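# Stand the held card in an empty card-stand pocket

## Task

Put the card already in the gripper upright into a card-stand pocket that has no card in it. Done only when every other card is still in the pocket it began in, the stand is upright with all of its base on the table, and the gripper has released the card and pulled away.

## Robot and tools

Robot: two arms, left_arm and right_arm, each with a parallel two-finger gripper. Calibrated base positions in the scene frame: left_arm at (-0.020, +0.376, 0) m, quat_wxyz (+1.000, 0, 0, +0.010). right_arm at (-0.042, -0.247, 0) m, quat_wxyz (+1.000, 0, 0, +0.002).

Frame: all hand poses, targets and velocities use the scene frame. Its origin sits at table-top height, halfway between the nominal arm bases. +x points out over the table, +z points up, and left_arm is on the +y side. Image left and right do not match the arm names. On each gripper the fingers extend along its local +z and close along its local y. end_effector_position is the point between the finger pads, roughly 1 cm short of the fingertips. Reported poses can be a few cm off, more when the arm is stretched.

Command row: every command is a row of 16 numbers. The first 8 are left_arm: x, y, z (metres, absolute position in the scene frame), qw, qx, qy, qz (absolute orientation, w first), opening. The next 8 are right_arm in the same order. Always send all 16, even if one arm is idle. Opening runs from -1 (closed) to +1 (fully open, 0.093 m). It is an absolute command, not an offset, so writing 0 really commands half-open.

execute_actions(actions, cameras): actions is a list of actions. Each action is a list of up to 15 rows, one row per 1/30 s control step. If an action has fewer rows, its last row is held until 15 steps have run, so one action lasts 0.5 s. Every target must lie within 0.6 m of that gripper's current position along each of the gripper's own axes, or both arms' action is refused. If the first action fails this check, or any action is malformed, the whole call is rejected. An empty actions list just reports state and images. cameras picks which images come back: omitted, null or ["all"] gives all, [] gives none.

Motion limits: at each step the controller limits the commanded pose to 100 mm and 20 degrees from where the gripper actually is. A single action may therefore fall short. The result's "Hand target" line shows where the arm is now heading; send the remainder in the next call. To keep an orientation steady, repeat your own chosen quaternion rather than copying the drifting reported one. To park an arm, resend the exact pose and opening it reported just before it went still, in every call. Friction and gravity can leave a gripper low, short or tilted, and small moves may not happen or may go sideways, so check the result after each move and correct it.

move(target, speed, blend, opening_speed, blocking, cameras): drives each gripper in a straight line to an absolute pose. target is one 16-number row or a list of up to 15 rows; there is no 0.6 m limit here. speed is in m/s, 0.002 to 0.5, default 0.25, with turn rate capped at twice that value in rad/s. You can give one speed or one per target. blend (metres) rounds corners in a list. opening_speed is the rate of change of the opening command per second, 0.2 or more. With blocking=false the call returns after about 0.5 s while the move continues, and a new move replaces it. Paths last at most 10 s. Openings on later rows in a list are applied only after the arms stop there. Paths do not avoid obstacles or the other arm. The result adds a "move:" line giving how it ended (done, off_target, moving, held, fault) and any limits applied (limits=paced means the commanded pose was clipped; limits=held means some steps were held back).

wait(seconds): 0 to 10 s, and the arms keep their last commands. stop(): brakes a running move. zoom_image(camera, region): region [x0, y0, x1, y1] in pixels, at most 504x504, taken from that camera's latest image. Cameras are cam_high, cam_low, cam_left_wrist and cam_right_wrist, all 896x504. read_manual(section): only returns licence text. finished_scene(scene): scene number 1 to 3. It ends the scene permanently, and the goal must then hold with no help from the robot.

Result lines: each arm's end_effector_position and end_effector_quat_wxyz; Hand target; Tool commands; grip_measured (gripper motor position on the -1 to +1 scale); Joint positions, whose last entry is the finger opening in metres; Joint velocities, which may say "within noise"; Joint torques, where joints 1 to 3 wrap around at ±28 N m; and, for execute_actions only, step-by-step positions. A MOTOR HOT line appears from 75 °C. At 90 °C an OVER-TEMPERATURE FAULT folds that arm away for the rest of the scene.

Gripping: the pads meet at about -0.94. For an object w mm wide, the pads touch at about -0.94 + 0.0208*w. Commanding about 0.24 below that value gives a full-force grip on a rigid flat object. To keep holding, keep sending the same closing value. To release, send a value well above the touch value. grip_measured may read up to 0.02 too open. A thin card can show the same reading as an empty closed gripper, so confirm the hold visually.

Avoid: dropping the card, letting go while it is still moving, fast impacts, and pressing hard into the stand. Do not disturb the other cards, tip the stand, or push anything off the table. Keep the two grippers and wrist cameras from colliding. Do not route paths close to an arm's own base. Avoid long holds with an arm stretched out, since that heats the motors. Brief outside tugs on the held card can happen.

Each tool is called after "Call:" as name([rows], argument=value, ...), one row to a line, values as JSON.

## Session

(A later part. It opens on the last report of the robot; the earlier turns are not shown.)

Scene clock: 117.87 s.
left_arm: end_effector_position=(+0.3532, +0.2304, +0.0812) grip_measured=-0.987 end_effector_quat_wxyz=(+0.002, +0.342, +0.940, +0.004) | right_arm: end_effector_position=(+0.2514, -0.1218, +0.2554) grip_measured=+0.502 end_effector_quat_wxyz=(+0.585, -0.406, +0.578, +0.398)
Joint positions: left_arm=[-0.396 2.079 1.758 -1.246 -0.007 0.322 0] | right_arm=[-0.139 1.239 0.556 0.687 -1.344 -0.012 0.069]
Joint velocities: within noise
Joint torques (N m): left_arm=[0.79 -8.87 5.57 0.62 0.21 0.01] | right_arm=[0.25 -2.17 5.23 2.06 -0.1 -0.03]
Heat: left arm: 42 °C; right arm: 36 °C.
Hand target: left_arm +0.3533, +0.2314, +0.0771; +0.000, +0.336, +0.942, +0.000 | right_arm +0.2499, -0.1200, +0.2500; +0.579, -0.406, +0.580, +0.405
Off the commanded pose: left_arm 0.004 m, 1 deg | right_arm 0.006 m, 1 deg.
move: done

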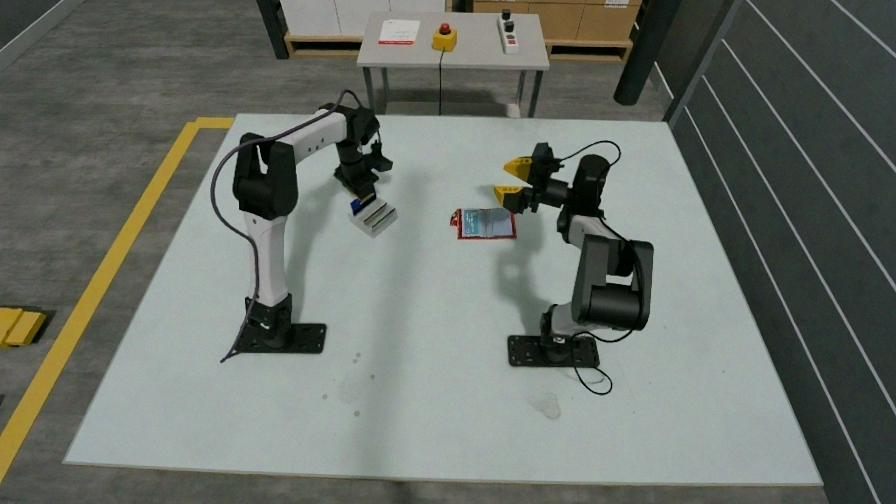

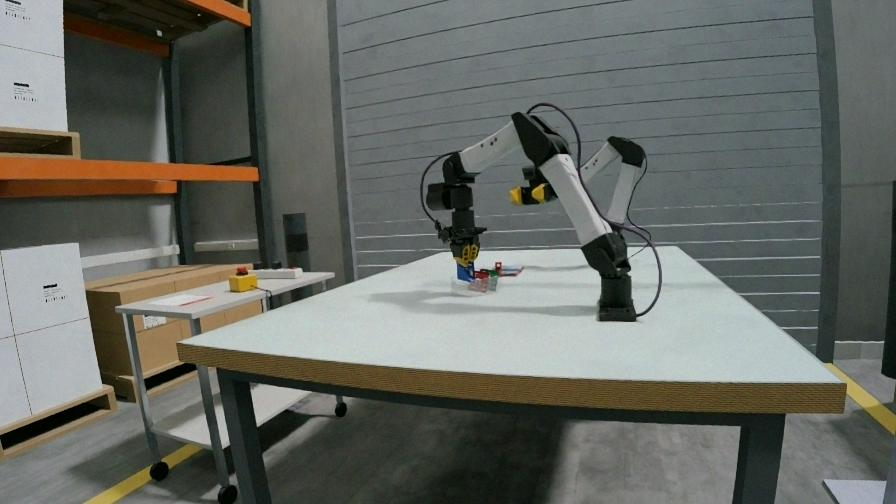

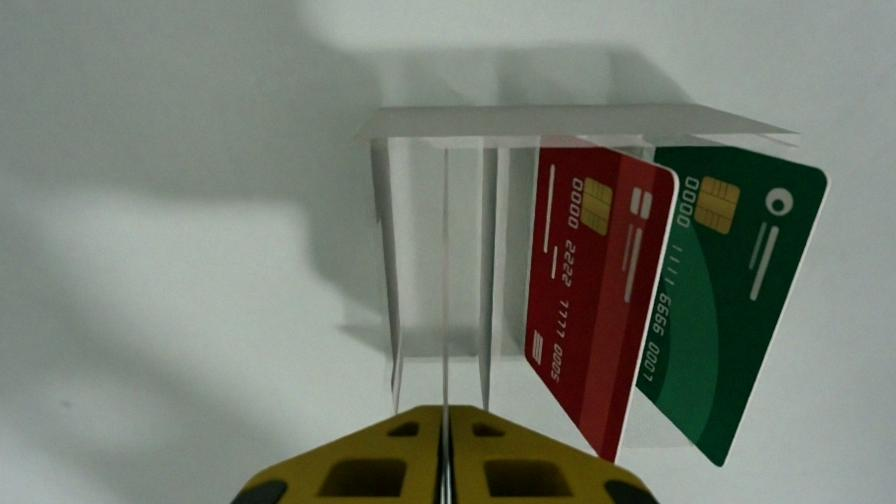

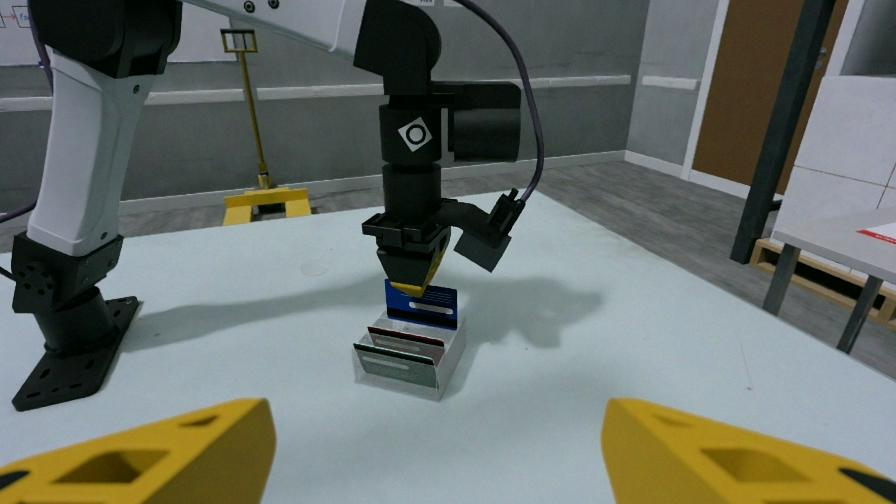

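Call:
move(target=[0.3505,0.2334,0.077,0,0.336,0.942,0,-1,0.25,-0.12,0.25,0.5792,-0.4056,0.5792,0.4056,0.5], speed=0.04)

Call:
zoom_image(camera="cam_right_wrist", region=[340, 250, 480, 420])

Call:
zoom_image(camera="cam_left_wrist", region=[350, 80, 550, 430])

Scene clock: 126.07 s.
left_arm: end_effector_position=(+0.3498, +0.2318, +0.0761) grip_measured=-0.987 end_effector_quat_wxyz=(-0.005, +0.342, +0.940, +0.004) | right_arm: end_effector_position=(+0.2514, -0.1218, +0.2554) grip_measured=+0.502 end_effector_quat_wxyz=(+0.585, -0.406, +0.578, +0.397)
Joint positions: left_arm=[-0.396 2.079 1.737 -1.239 -0.007 0.322 0] | right_arm=[-0.139 1.239 0.556 0.687 -1.344 -0.012 0.069]
Joint velocities: within noise
Joint torques (N m): left_arm=[0.98 -9.89 5.56 0.58 0.21 0.03] | right_arm=[0.27 -2.17 5.2 2.06 -0.1 -0.04]
Heat: left arm: 43 °C; right arm: 36 °C.
Hand target: left_arm +0.3505, +0.2334, +0.0770; +0.000, +0.336, +0.942, +0.000 | right_arm +0.2499, -0.1200, +0.2500; +0.579, -0.406, +0.579, +0.405
Off the commanded pose: left_arm 0.002 m, 1 deg | right_arm 0.006 m, 1 deg.
move: done

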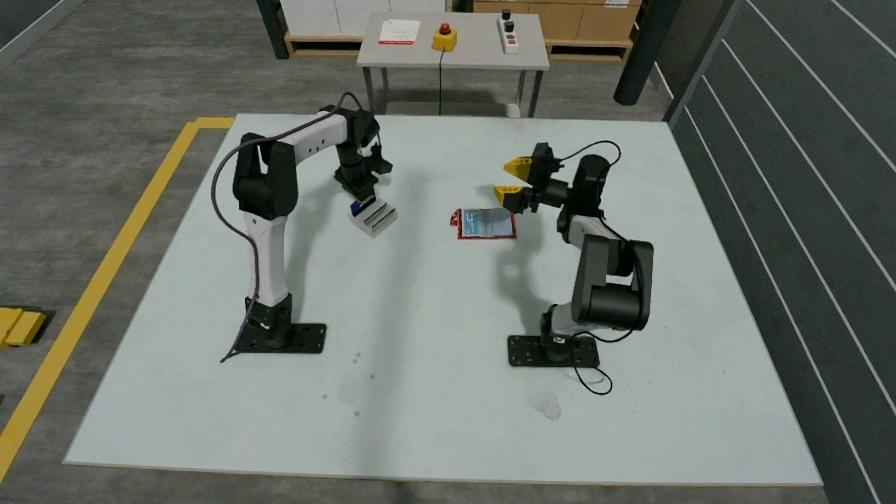

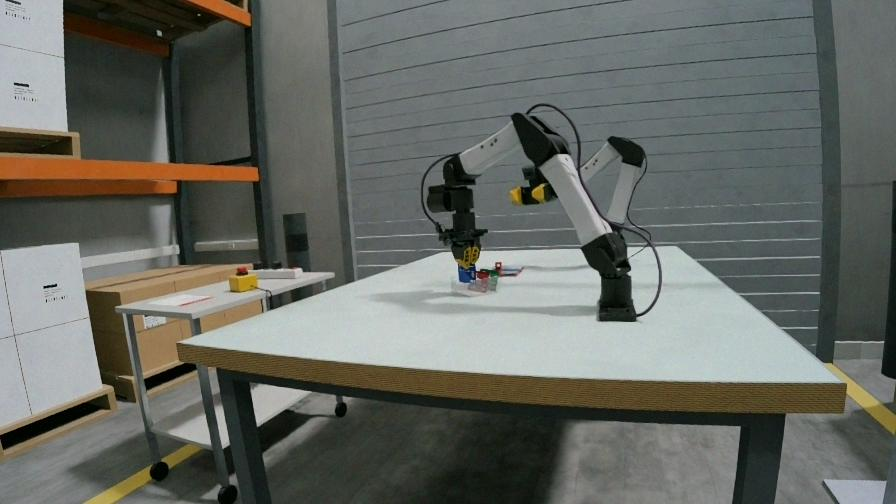

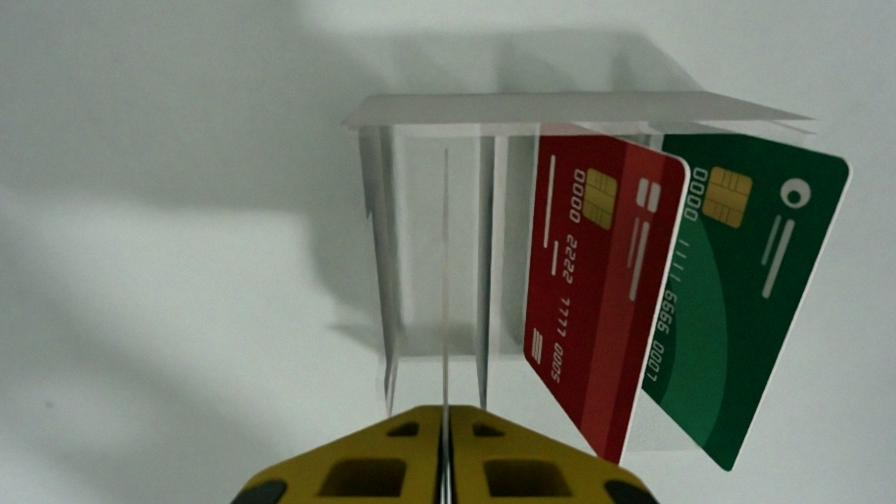

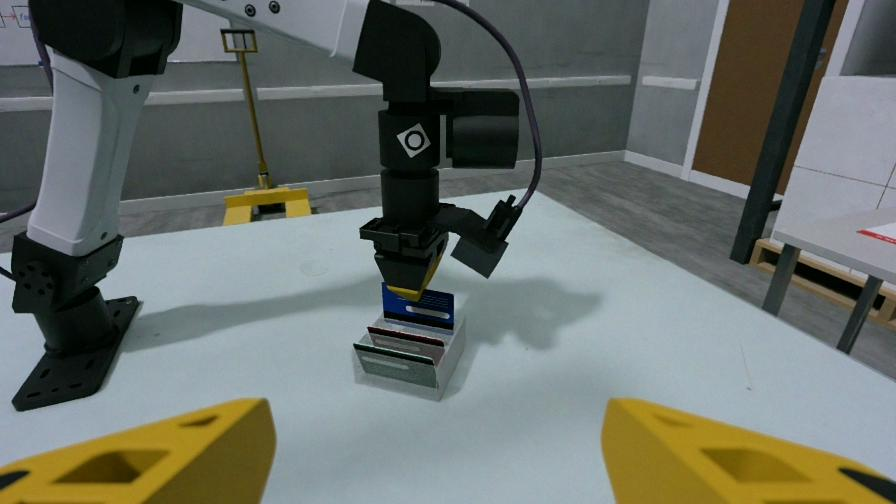

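Scaled by 2.965 from the camera's 896x504 image, which has a finer 1280x720 frame.

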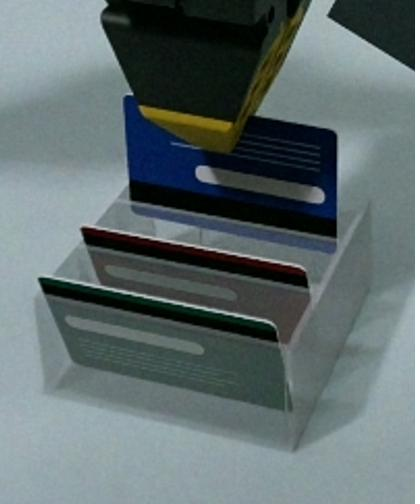

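Scaled by 1.440 from the camera's 896x504 image, which has a finer 1280x720 frame.

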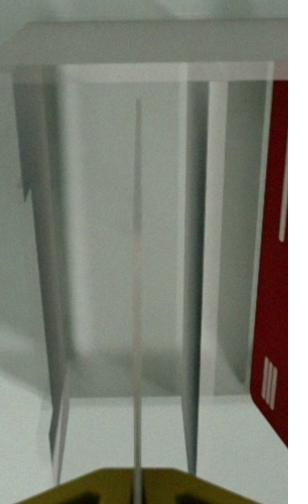

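Call:
move([
  [0.3509,0.2335,0.067,0,0.336,0.942,0,-1,0.25,-0.12,0.25,0.5792,-0.4056,0.5792,0.4056,0.5],
], speed=0.04, cameras=["cam_right_wrist","cam_left_wrist"])

Call:
zoom_image(camera="cam_right_wrist", region=[340, 250, 480, 420])

Scene clock: 138.17 s.
left_arm: end_effector_position=(+0.3505, +0.2322, +0.0684) grip_measured=-0.987 end_effector_quat_wxyz=(-0.002, +0.341, +0.940, +0.004) | right_arm: end_effector_position=(+0.2514, -0.1218, +0.2555) grip_measured=+0.502 end_effector_quat_wxyz=(+0.585, -0.406, +0.578, +0.397)
Joint positions: left_arm=[-0.394 2.079 1.707 -1.202 -0.007 0.322 0] | right_arm=[-0.139 1.239 0.556 0.688 -1.344 -0.012 0.069]
Joint velocities: within noise
Joint torques (N m): left_arm=[0.9 -9.42 5.52 0.54 0.21 0.04] | right_arm=[0.24 -2.17 5.22 2.05 -0.1 -0.03]
Heat: left arm: 45 °C; right arm: 36 °C.
Hand target: left_arm +0.3509, +0.2335, +0.0670; +0.000, +0.336, +0.942, +0.000 | right_arm +0.2499, -0.1200, +0.2500; +0.579, -0.406, +0.580, +0.406
Off the commanded pose: left_arm 0.002 m, 1 deg | right_arm 0.006 m, 1 deg.
move: done
Images, in order (width x height): cam_left_wrist 896x504, cam_right_wrist 896x504.

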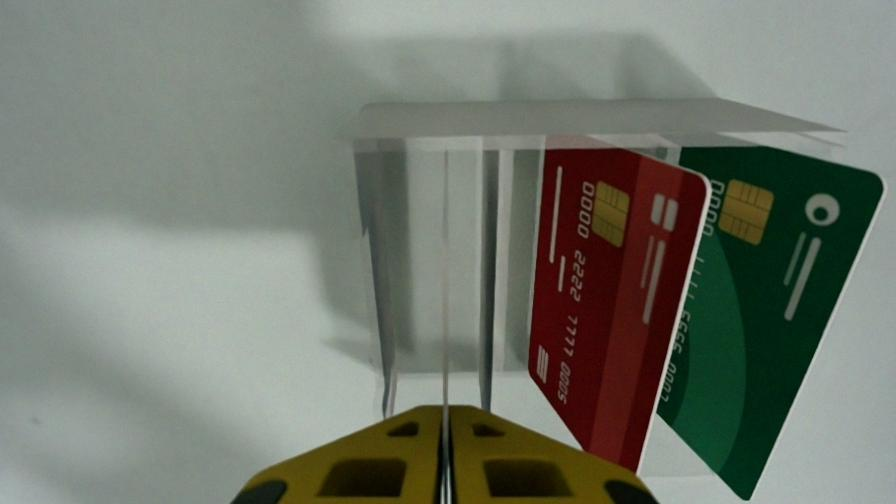

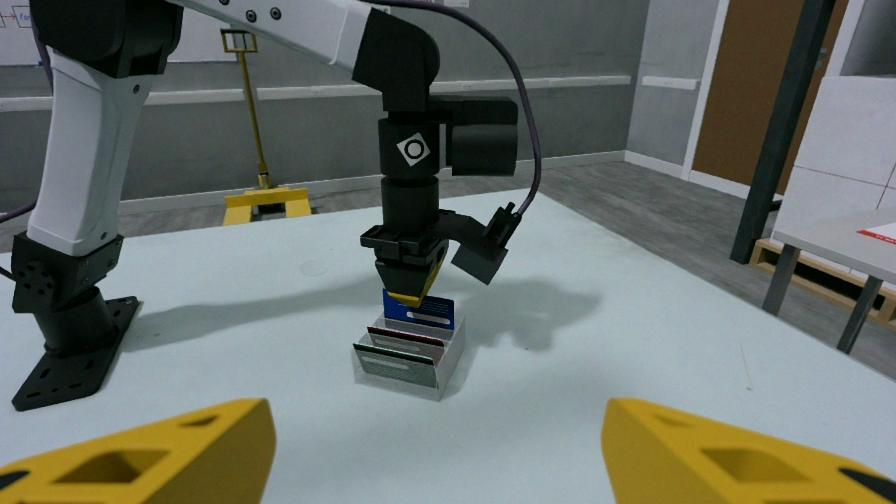

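Scaled by 2.965 from the camera's 896x504 image, which has a finer 1280x720 frame.

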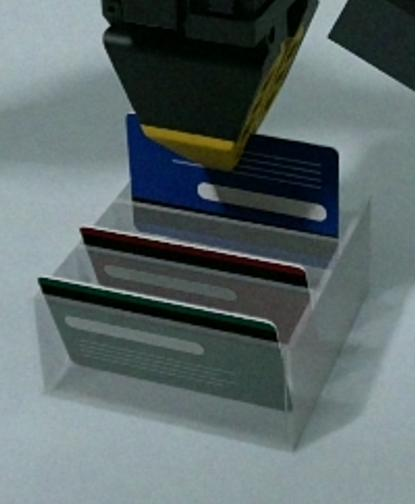

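Call:
move([
  [0.3509,0.2338,0.060,0,0.336,0.942,0,-1,0.25,-0.12,0.25,0.5792,-0.4056,0.5792,0.4056,0.5],
], speed=0.04, cameras=[])

Call:
move([
  [0.3509,0.2338,0.055,0,0.336,0.942,0,-1,0.25,-0.12,0.25,0.5792,-0.4056,0.5792,0.4056,0.5],
], speed=0.04, cameras=["cam_right_wrist","cam_left_wrist"])

Call:
zoom_image(camera="cam_right_wrist", region=[340, 250, 480, 420])

Scene clock: 150.03 s.
left_arm: end_effector_position=(+0.3506, +0.2321, +0.0628) grip_measured=-0.987 end_effector_quat_wxyz=(+0.000, +0.341, +0.940, +0.004) | right_arm: end_effector_position=(+0.2514, -0.1218, +0.2555) grip_measured=+0.502 end_effector_quat_wxyz=(+0.585, -0.406, +0.578, +0.397)
Joint positions: left_arm=[-0.394 2.079 1.684 -1.176 -0.007 0.322 0] | right_arm=[-0.139 1.239 0.556 0.688 -1.344 -0.012 0.069]
Joint velocities: within noise
Joint torques (N m): left_arm=[0.95 -9.1 5.52 0.64 0.21 0.04] | right_arm=[0.25 -2.17 5.22 2.05 -0.09 -0.03]
Heat: left arm: 46 °C; right arm: 36 °C.
Hand target: left_arm +0.3508, +0.2338, +0.0600; +0.000, +0.336, +0.942, +0.000 | right_arm +0.2499, -0.1200, +0.2501; +0.579, -0.406, +0.579, +0.405
Off the commanded pose: left_arm 0.003 m, 1 deg | right_arm 0.006 m, 1 deg.
move: done
No camera images: "cameras" was empty.

Scene clock: 150.90 s.
left_arm: end_effector_position=(+0.3508, +0.2321, +0.0591) grip_measured=-0.987 end_effector_quat_wxyz=(+0.002, +0.341, +0.940, +0.004) | right_arm: end_effector_position=(+0.2514, -0.1218, +0.2555) grip_measured=+0.502 end_effector_quat_wxyz=(+0.585, -0.406, +0.578, +0.397)
Joint positions: left_arm=[-0.394 2.079 1.669 -1.158 -0.007 0.322 0] | right_arm=[-0.139 1.239 0.556 0.688 -1.344 -0.012 0.069]
Joint velocities: within noise
Joint torques (N m): left_arm=[0.96 -8.84 5.5 0.64 0.21 0.04] | right_arm=[0.24 -2.17 5.2 2.05 -0.1 -0.03]
Heat: left arm: 46 °C; right arm: 36 °C.
Hand target: left_arm +0.3508, +0.2338, +0.0550; +0.000, +0.336, +0.942, +0.000 | right_arm +0.2499, -0.1200, +0.2501; +0.579, -0.406, +0.579, +0.405
Off the commanded pose: left_arm 0.004 m, 1 deg | right_arm 0.006 m, 1 deg.
move: done
Images, in order (width x height): cam_left_wrist 896x504, cam_right_wrist 896x504.

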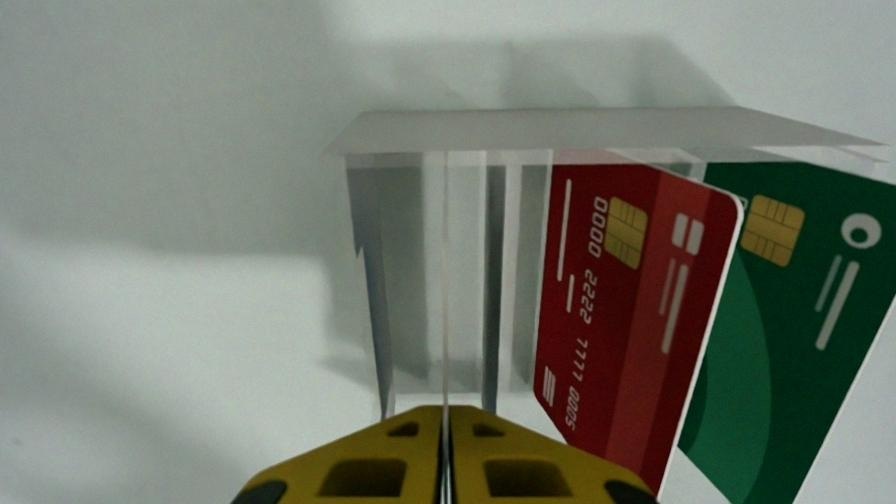

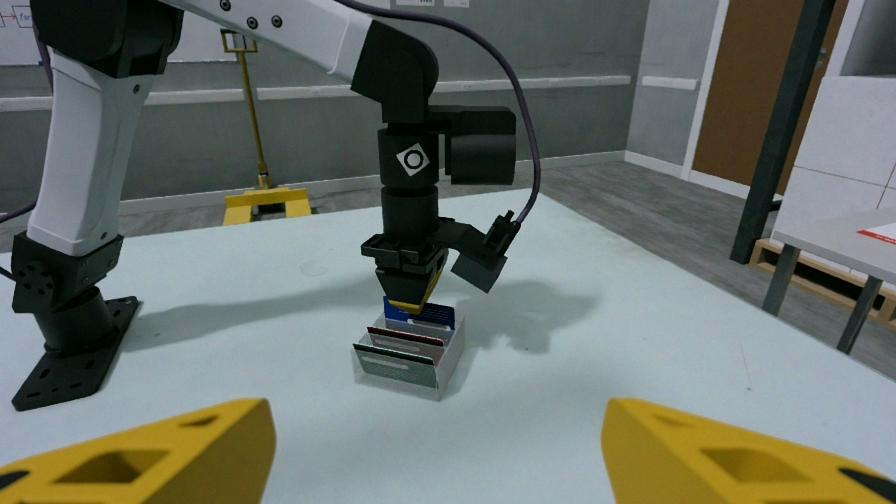

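Scaled by 2.965 from the camera's 896x504 image, which has a finer 1280x720 frame.

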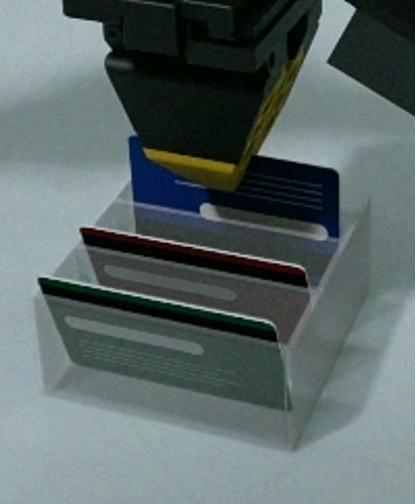

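Call:
move([
  [0.3526,0.2362,0.051,0,0.336,0.942,0,-1,0.25,-0.12,0.25,0.5792,-0.4056,0.5792,0.4056,0.5],
], speed=0.04, cameras=[])

Call:
move([
  [0.3526,0.2362,0.047,0,0.336,0.942,0,-1,0.25,-0.12,0.25,0.5792,-0.4056,0.5792,0.4056,0.5],
], speed=0.04, cameras=["cam_right_wrist","cam_left_wrist"])

Call:
zoom_image(camera="cam_right_wrist", region=[340, 250, 480, 420])

Scene clock: 158.17 s.
left_arm: end_effector_position=(+0.3531, +0.2349, +0.0573) grip_measured=-0.987 end_effector_quat_wxyz=(+0.005, +0.337, +0.941, +0.004) | right_arm: end_effector_position=(+0.2514, -0.1218, +0.2555) grip_measured=+0.502 end_effector_quat_wxyz=(+0.585, -0.406, +0.578, +0.397)
Joint positions: left_arm=[-0.386 2.079 1.662 -1.144 -0.007 0.322 0] | right_arm=[-0.139 1.239 0.556 0.688 -1.344 -0.012 0.069]
Joint velocities: within noise
Joint torques (N m): left_arm=[0.8 -8.4 5.52 0.66 0.21 0.11] | right_arm=[0.24 -2.17 5.22 2.05 -0.1 -0.03]
Heat: left arm: 46 °C; right arm: 36 °C.
Hand target: left_arm +0.3525, +0.2361, +0.0511; +0.000, +0.336, +0.942, +0.000 | right_arm +0.2499, -0.1200, +0.2500; +0.579, -0.406, +0.579, +0.405
Off the commanded pose: left_arm 0.006 m, 1 deg | right_arm 0.006 m, 1 deg.
move: done
No camera images: "cameras" was empty.

Scene clock: 159.00 s.
left_arm: end_effector_position=(+0.3533, +0.2348, +0.0545) grip_measured=-0.987 end_effector_quat_wxyz=(+0.006, +0.337, +0.941, +0.003) | right_arm: end_effector_position=(+0.2514, -0.1218, +0.2555) grip_measured=+0.502 end_effector_quat_wxyz=(+0.585, -0.406, +0.578, +0.397)
Joint positions: left_arm=[-0.386 2.079 1.65 -1.13 -0.007 0.322 0] | right_arm=[-0.139 1.239 0.556 0.688 -1.344 -0.012 0.069]
Joint velocities: within noise
Joint torques (N m): left_arm=[0.81 -8.17 5.52 0.64 0.21 0.11] | right_arm=[0.24 -2.17 5.23 2.05 -0.1 -0.03]
Heat: left arm: 46 °C; right arm: 36 °C.
Hand target: left_arm +0.3525, +0.2362, +0.0471; +0.000, +0.336, +0.942, +0.000 | right_arm +0.2499, -0.1200, +0.2500; +0.579, -0.406, +0.579, +0.405
Off the commanded pose: left_arm 0.008 m, 1 deg | right_arm 0.006 m, 1 deg.
move: done
Images, in order (width x height): cam_left_wrist 896x504, cam_right_wrist 896x504.

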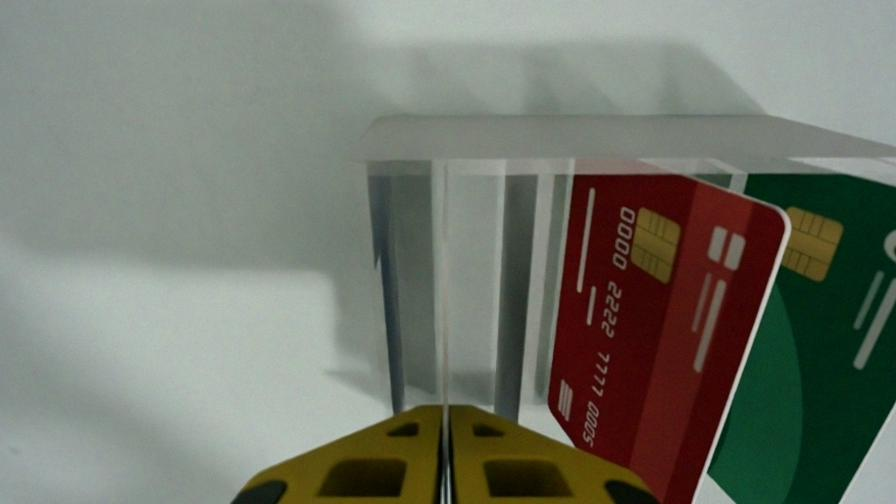

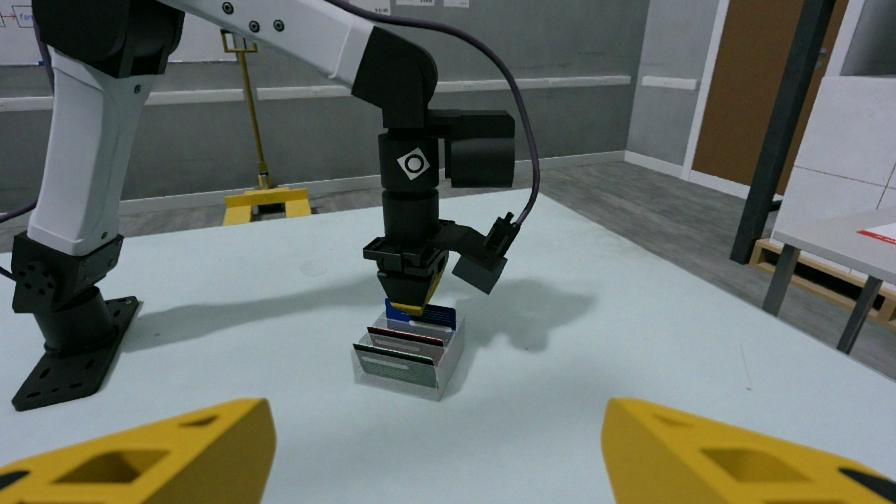

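Scaled by 2.965 from the camera's 896x504 image, which has a finer 1280x720 frame.

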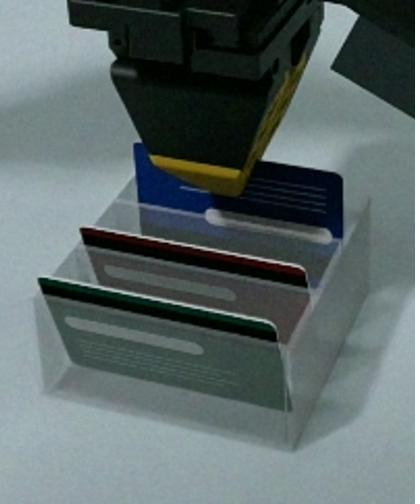

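Call:
move([
  [0.3526,0.2362,0.043,0,0.336,0.942,0,-1,0.25,-0.12,0.25,0.5792,-0.4056,0.5792,0.4056,0.5],
], speed=0.04, cameras=[])

Call:
move([
  [0.3526,0.2362,0.0395,0,0.336,0.942,0,-1,0.25,-0.12,0.25,0.5792,-0.4056,0.5792,0.4056,0.5],
], speed=0.04, cameras=["cam_right_wrist","cam_left_wrist"])

Call:
zoom_image(camera="cam_right_wrist", region=[340, 250, 480, 420])

Scene clock: 167.13 s.
left_arm: end_effector_position=(+0.3536, +0.2347, +0.0517) grip_measured=-0.987 end_effector_quat_wxyz=(+0.008, +0.337, +0.941, +0.003) | right_arm: end_effector_position=(+0.2514, -0.1218, +0.2555) grip_measured=+0.502 end_effector_quat_wxyz=(+0.585, -0.406, +0.578, +0.397)
Joint positions: left_arm=[-0.386 2.079 1.639 -1.115 -0.007 0.322 0] | right_arm=[-0.139 1.239 0.556 0.688 -1.344 -0.012 0.069]
Joint velocities: within noise
Joint torques (N m): left_arm=[0.8 -7.9 5.49 0.62 0.21 0.11] | right_arm=[0.25 -2.18 5.22 2.05 -0.1 -0.04]
Heat: left arm: 46 °C; right arm: 36 °C.
Hand target: left_arm +0.3525, +0.2362, +0.0431; +0.000, +0.336, +0.942, +0.000 | right_arm +0.2499, -0.1200, +0.2500; +0.579, -0.406, +0.580, +0.406
Off the commanded pose: left_arm 0.009 m, 1 deg | right_arm 0.006 m, 1 deg.
move: done
No camera images: "cameras" was empty.

Scene clock: 167.83 s.
left_arm: end_effector_position=(+0.3533, +0.2348, +0.0502) grip_measured=-0.987 end_effector_quat_wxyz=(+0.008, +0.337, +0.941, +0.003) | right_arm: end_effector_position=(+0.2514, -0.1218, +0.2555) grip_measured=+0.502 end_effector_quat_wxyz=(+0.585, -0.406, +0.578, +0.397)
Joint positions: left_arm=[-0.386 2.079 1.633 -1.109 -0.007 0.322 0] | right_arm=[-0.139 1.239 0.556 0.688 -1.344 -0.012 0.069]
Joint velocities: within noise
Joint torques (N m): left_arm=[0.8 -7.66 5.19 0.72 0.21 0.11] | right_arm=[0.25 -2.15 5.22 2.05 -0.1 -0.03]
Heat: left arm: 46 °C; right arm: 36 °C.
Hand target: left_arm +0.3523, +0.2362, +0.0397; +0.000, +0.336, +0.942, +0.000 | right_arm +0.2499, -0.1200, +0.2500; +0.579, -0.406, +0.580, +0.406
Off the commanded pose: left_arm 0.011 m, 1 deg | right_arm 0.006 m, 1 deg.
move: off_target (left_arm)
Images, in order (width x height): cam_left_wrist 896x504, cam_right_wrist 896x504.

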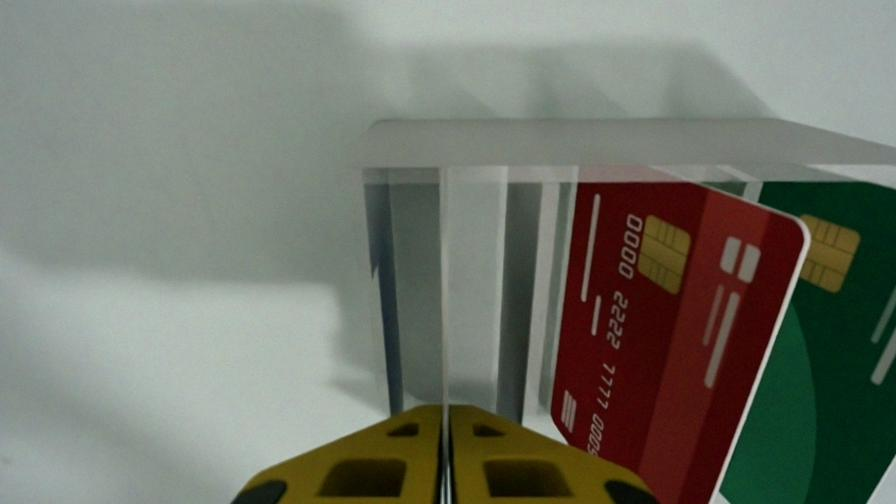

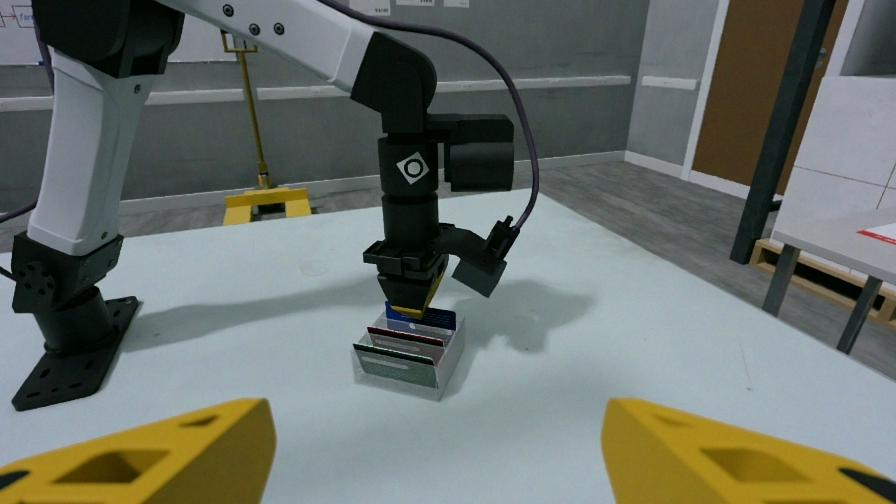

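Scaled by 2.965 from the camera's 896x504 image, which has a finer 1280x720 frame.

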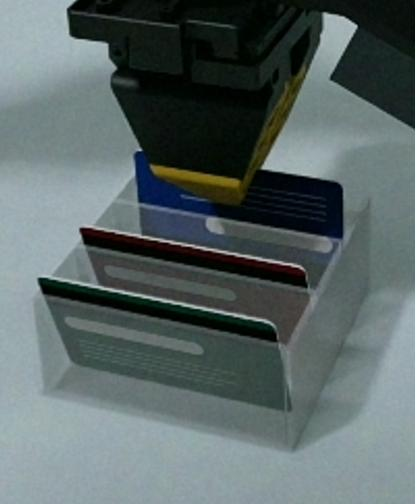

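Call:
move([
  [0.3526,0.2362,0.0365,0,0.336,0.942,0,-1,0.25,-0.12,0.25,0.5792,-0.4056,0.5792,0.4056,0.5],
], speed=0.04, cameras=[])

Scene clock: 172.10 s.
left_arm: end_effector_position=(+0.3533, +0.2348, +0.0497) grip_measured=-0.987 end_effector_quat_wxyz=(+0.008, +0.337, +0.941, +0.003) | right_arm: end_effector_position=(+0.2514, -0.1218, +0.2555) grip_measured=+0.502 end_effector_quat_wxyz=(+0.585, -0.406, +0.578, +0.397)
Joint positions: left_arm=[-0.386 2.079 1.631 -1.107 -0.007 0.322 0] | right_arm=[-0.139 1.239 0.556 0.689 -1.344 -0.012 0.069]
Joint velocities: within noise
Joint torques (N m): left_arm=[0.8 -7.49 4.63 0.8 0.21 0.11] | right_arm=[0.27 -2.17 5.2 2.05 -0.1 -0.03]
Heat: left arm: 45 °C; right arm: 36 °C.
Hand target: left_arm +0.3523, +0.2362, +0.0368; +0.000, +0.336, +0.942, +0.000 | right_arm +0.2499, -0.1200, +0.2501; +0.579, -0.406, +0.579, +0.405
Off the commanded pose: left_arm 0.013 m, 1 deg | right_arm 0.006 m, 1 deg.
move: off_target (left_arm)
No camera images: "cameras" was empty.

Call:
move([
  [0.3526,0.2362,0.041,0,0.336,0.942,0,-1,0.25,-0.12,0.25,0.5792,-0.4056,0.5792,0.4056,0.5],
  [0.3526,0.2362,0.041,0,0.336,0.942,0,-0.82,0.25,-0.12,0.25,0.5792,-0.4056,0.5792,0.4056,0.5],
], speed=0.05, opening_speed=0.3, cameras=["cam_right_wrist","cam_left_wrist"])

Call:
zoom_image(camera="cam_right_wrist", region=[340, 250, 480, 420])

Scene clock: 177.87 s.
left_arm: end_effector_position=(+0.3540, +0.2346, +0.0498) grip_measured=-0.822 end_effector_quat_wxyz=(+0.010, +0.337, +0.941, +0.003) | right_arm: end_effector_position=(+0.2514, -0.1218, +0.2555) grip_measured=+0.502 end_effector_quat_wxyz=(+0.585, -0.406, +0.578, +0.397)
Joint positions: left_arm=[-0.386 2.079 1.631 -1.104 -0.007 0.322 0.006] | right_arm=[-0.139 1.239 0.556 0.689 -1.344 -0.012 0.069]
Joint velocities: within noise
Joint torques (N m): left_arm=[0.8 -7.77 5.76 0.62 0.22 0.11] | right_arm=[0.24 -2.17 5.22 2.05 -0.1 -0.03]
Heat: left arm: 45 °C; right arm: 36 °C.
Hand target: left_arm +0.3525, +0.2362, +0.0412; +0.000, +0.336, +0.942, +0.000 | right_arm +0.2499, -0.1200, +0.2501; +0.579, -0.406, +0.579, +0.405
Off the commanded pose: left_arm 0.009 m, 1 deg | right_arm 0.006 m, 1 deg.
move: done
Images, in order (width x height): cam_left_wrist 896x504, cam_right_wrist 896x504.

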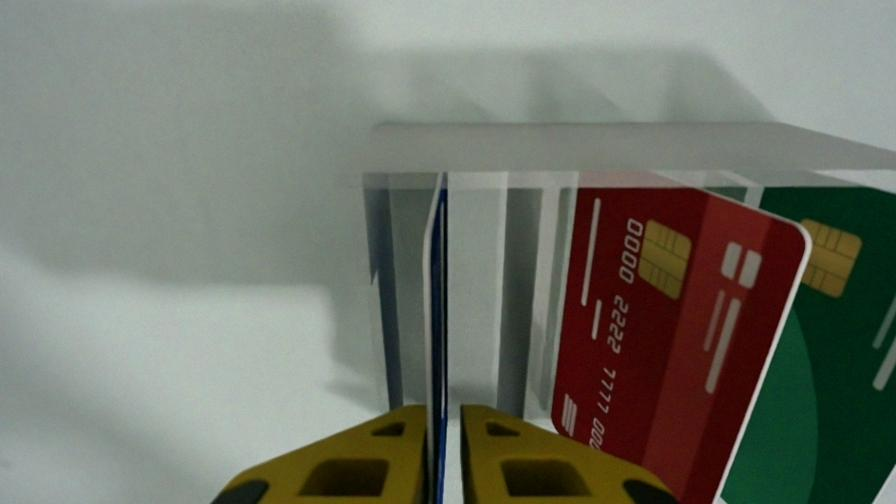

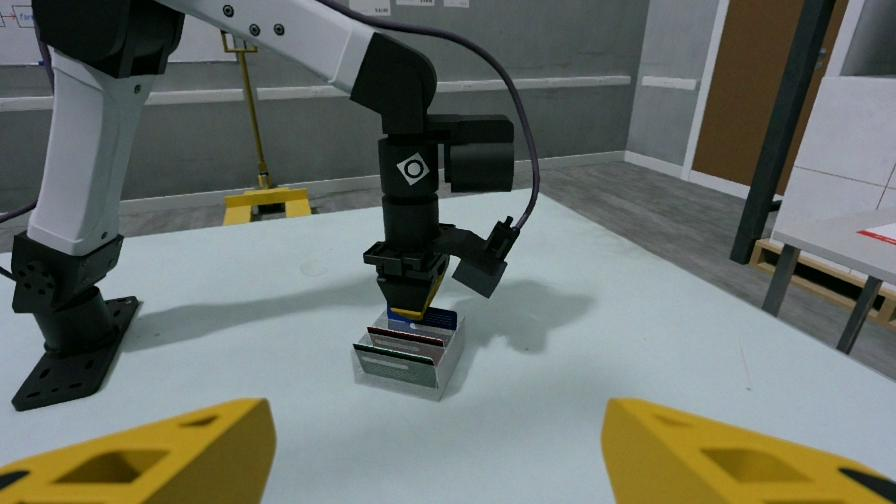

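Scaled by 2.965 from the camera's 896x504 image, which has a finer 1280x720 frame.

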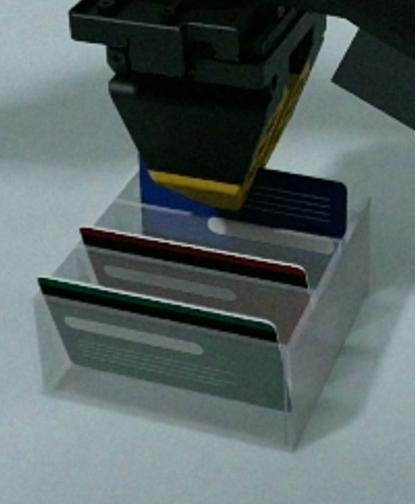

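Call:
move([
  [0.3536,0.2355,0.08,0,0.336,0.942,0,-0.82,0.25,-0.12,0.25,0.5792,-0.4056,0.5792,0.4056,0.5],
  [0.3526,0.2362,0.18,0,0.336,0.942,0,-0.82,0.25,-0.12,0.25,0.5792,-0.4056,0.5792,0.4056,0.5],
], speed=[0.05,0.25], blend=[0.01,0])

Call:
zoom_image(camera="cam_right_wrist", region=[340, 250, 480, 420])

Call:
zoom_image(camera="cam_left_wrist", region=[300, 0, 700, 350])

Scene clock: 184.53 s.
left_arm: end_effector_position=(+0.3565, +0.2336, +0.1737) grip_measured=-0.822 end_effector_quat_wxyz=(+0.031, +0.337, +0.941, +0.003) | right_arm: end_effector_position=(+0.2514, -0.1218, +0.2555) grip_measured=+0.502 end_effector_quat_wxyz=(+0.585, -0.406, +0.578, +0.397)
Joint positions: left_arm=[-0.386 2.065 2.106 -1.549 -0.007 0.322 0.006] | right_arm=[-0.139 1.239 0.556 0.689 -1.344 -0.012 0.069]
Joint velocities: within noise
Joint torques (N m): left_arm=[0.81 -9.96 6.69 0.51 0.21 0.11] | right_arm=[0.25 -2.15 5.23 2.05 -0.1 -0.03]
Heat: left arm: 45 °C; right arm: 36 °C.
Hand target: left_arm +0.3524, +0.2362, +0.1795; +0.030, +0.336, +0.941, -0.001 | right_arm +0.2499, -0.1200, +0.2500; +0.579, -0.406, +0.579, +0.405
Off the commanded pose: left_arm 0.008 m, 4 deg | right_arm 0.006 m, 1 deg.
joint sent to its limit (left arm) — joint 4 (wrist pitch), lower limit. The joint targets are off in orientation, not in position.
move: off_target (left_arm)

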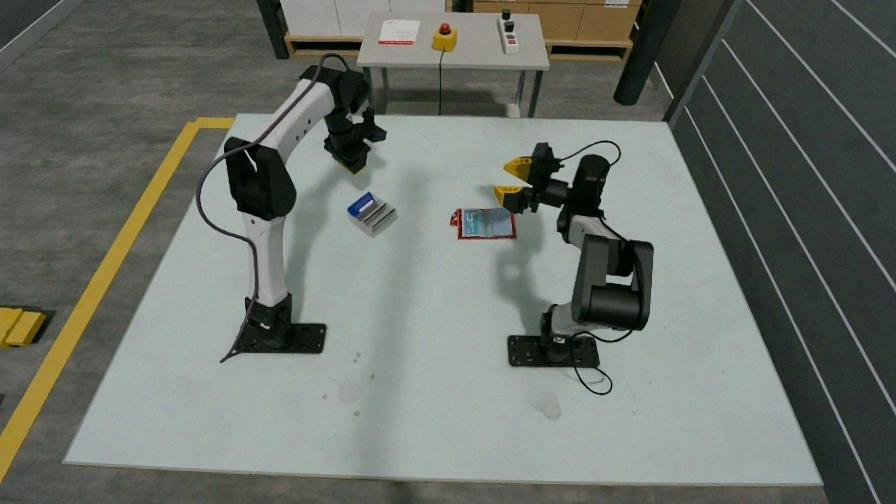

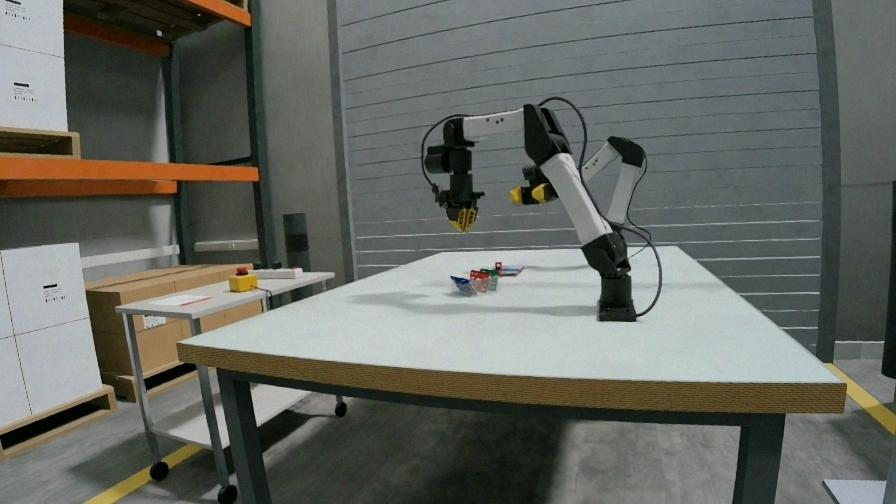

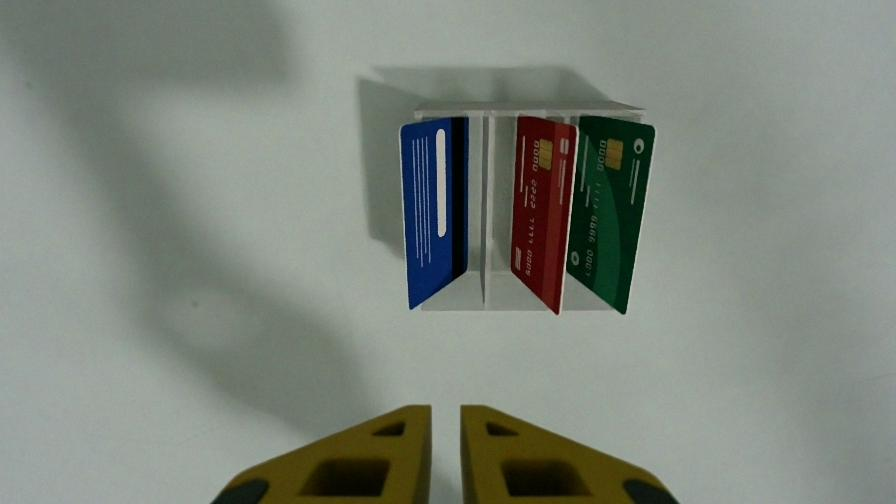

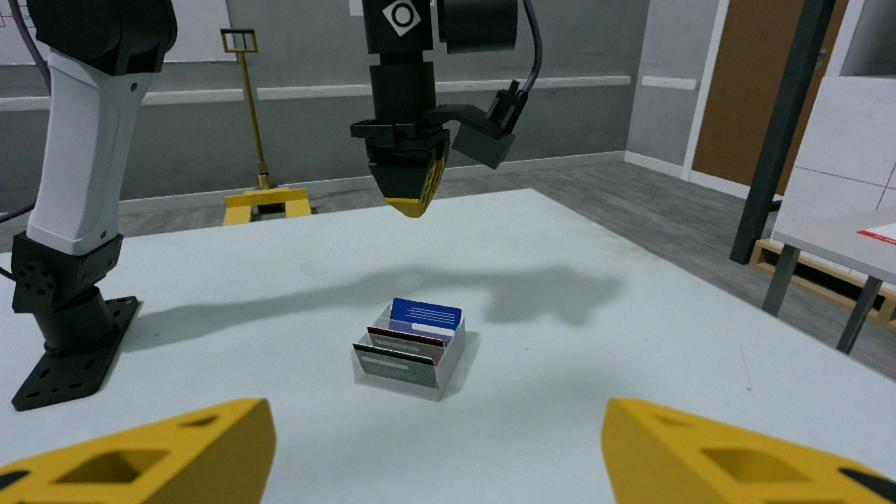

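Scaled by 2.965 from the camera's 896x504 image, which has a finer 1280x720 frame.

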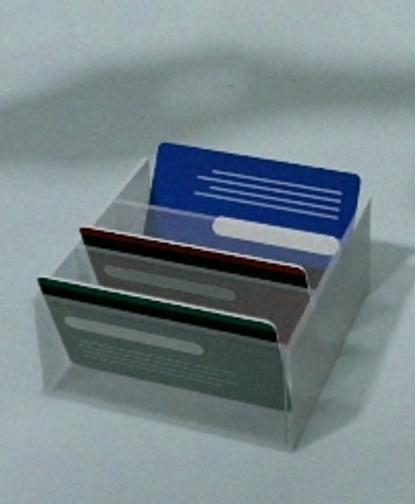

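Scaled by 1.260 from the camera's 896x504 image, which has a finer 1280x720 frame.

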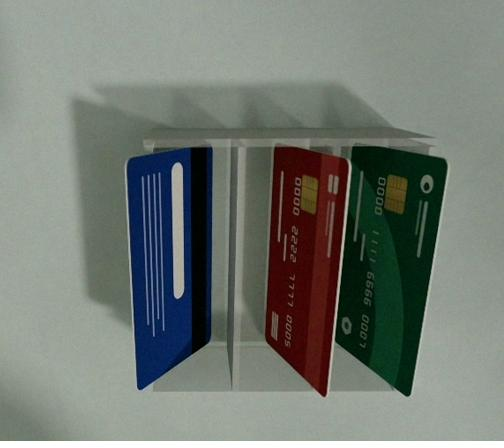

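Call:
finished_scene(scene=3)

The scene is finished: the task was done.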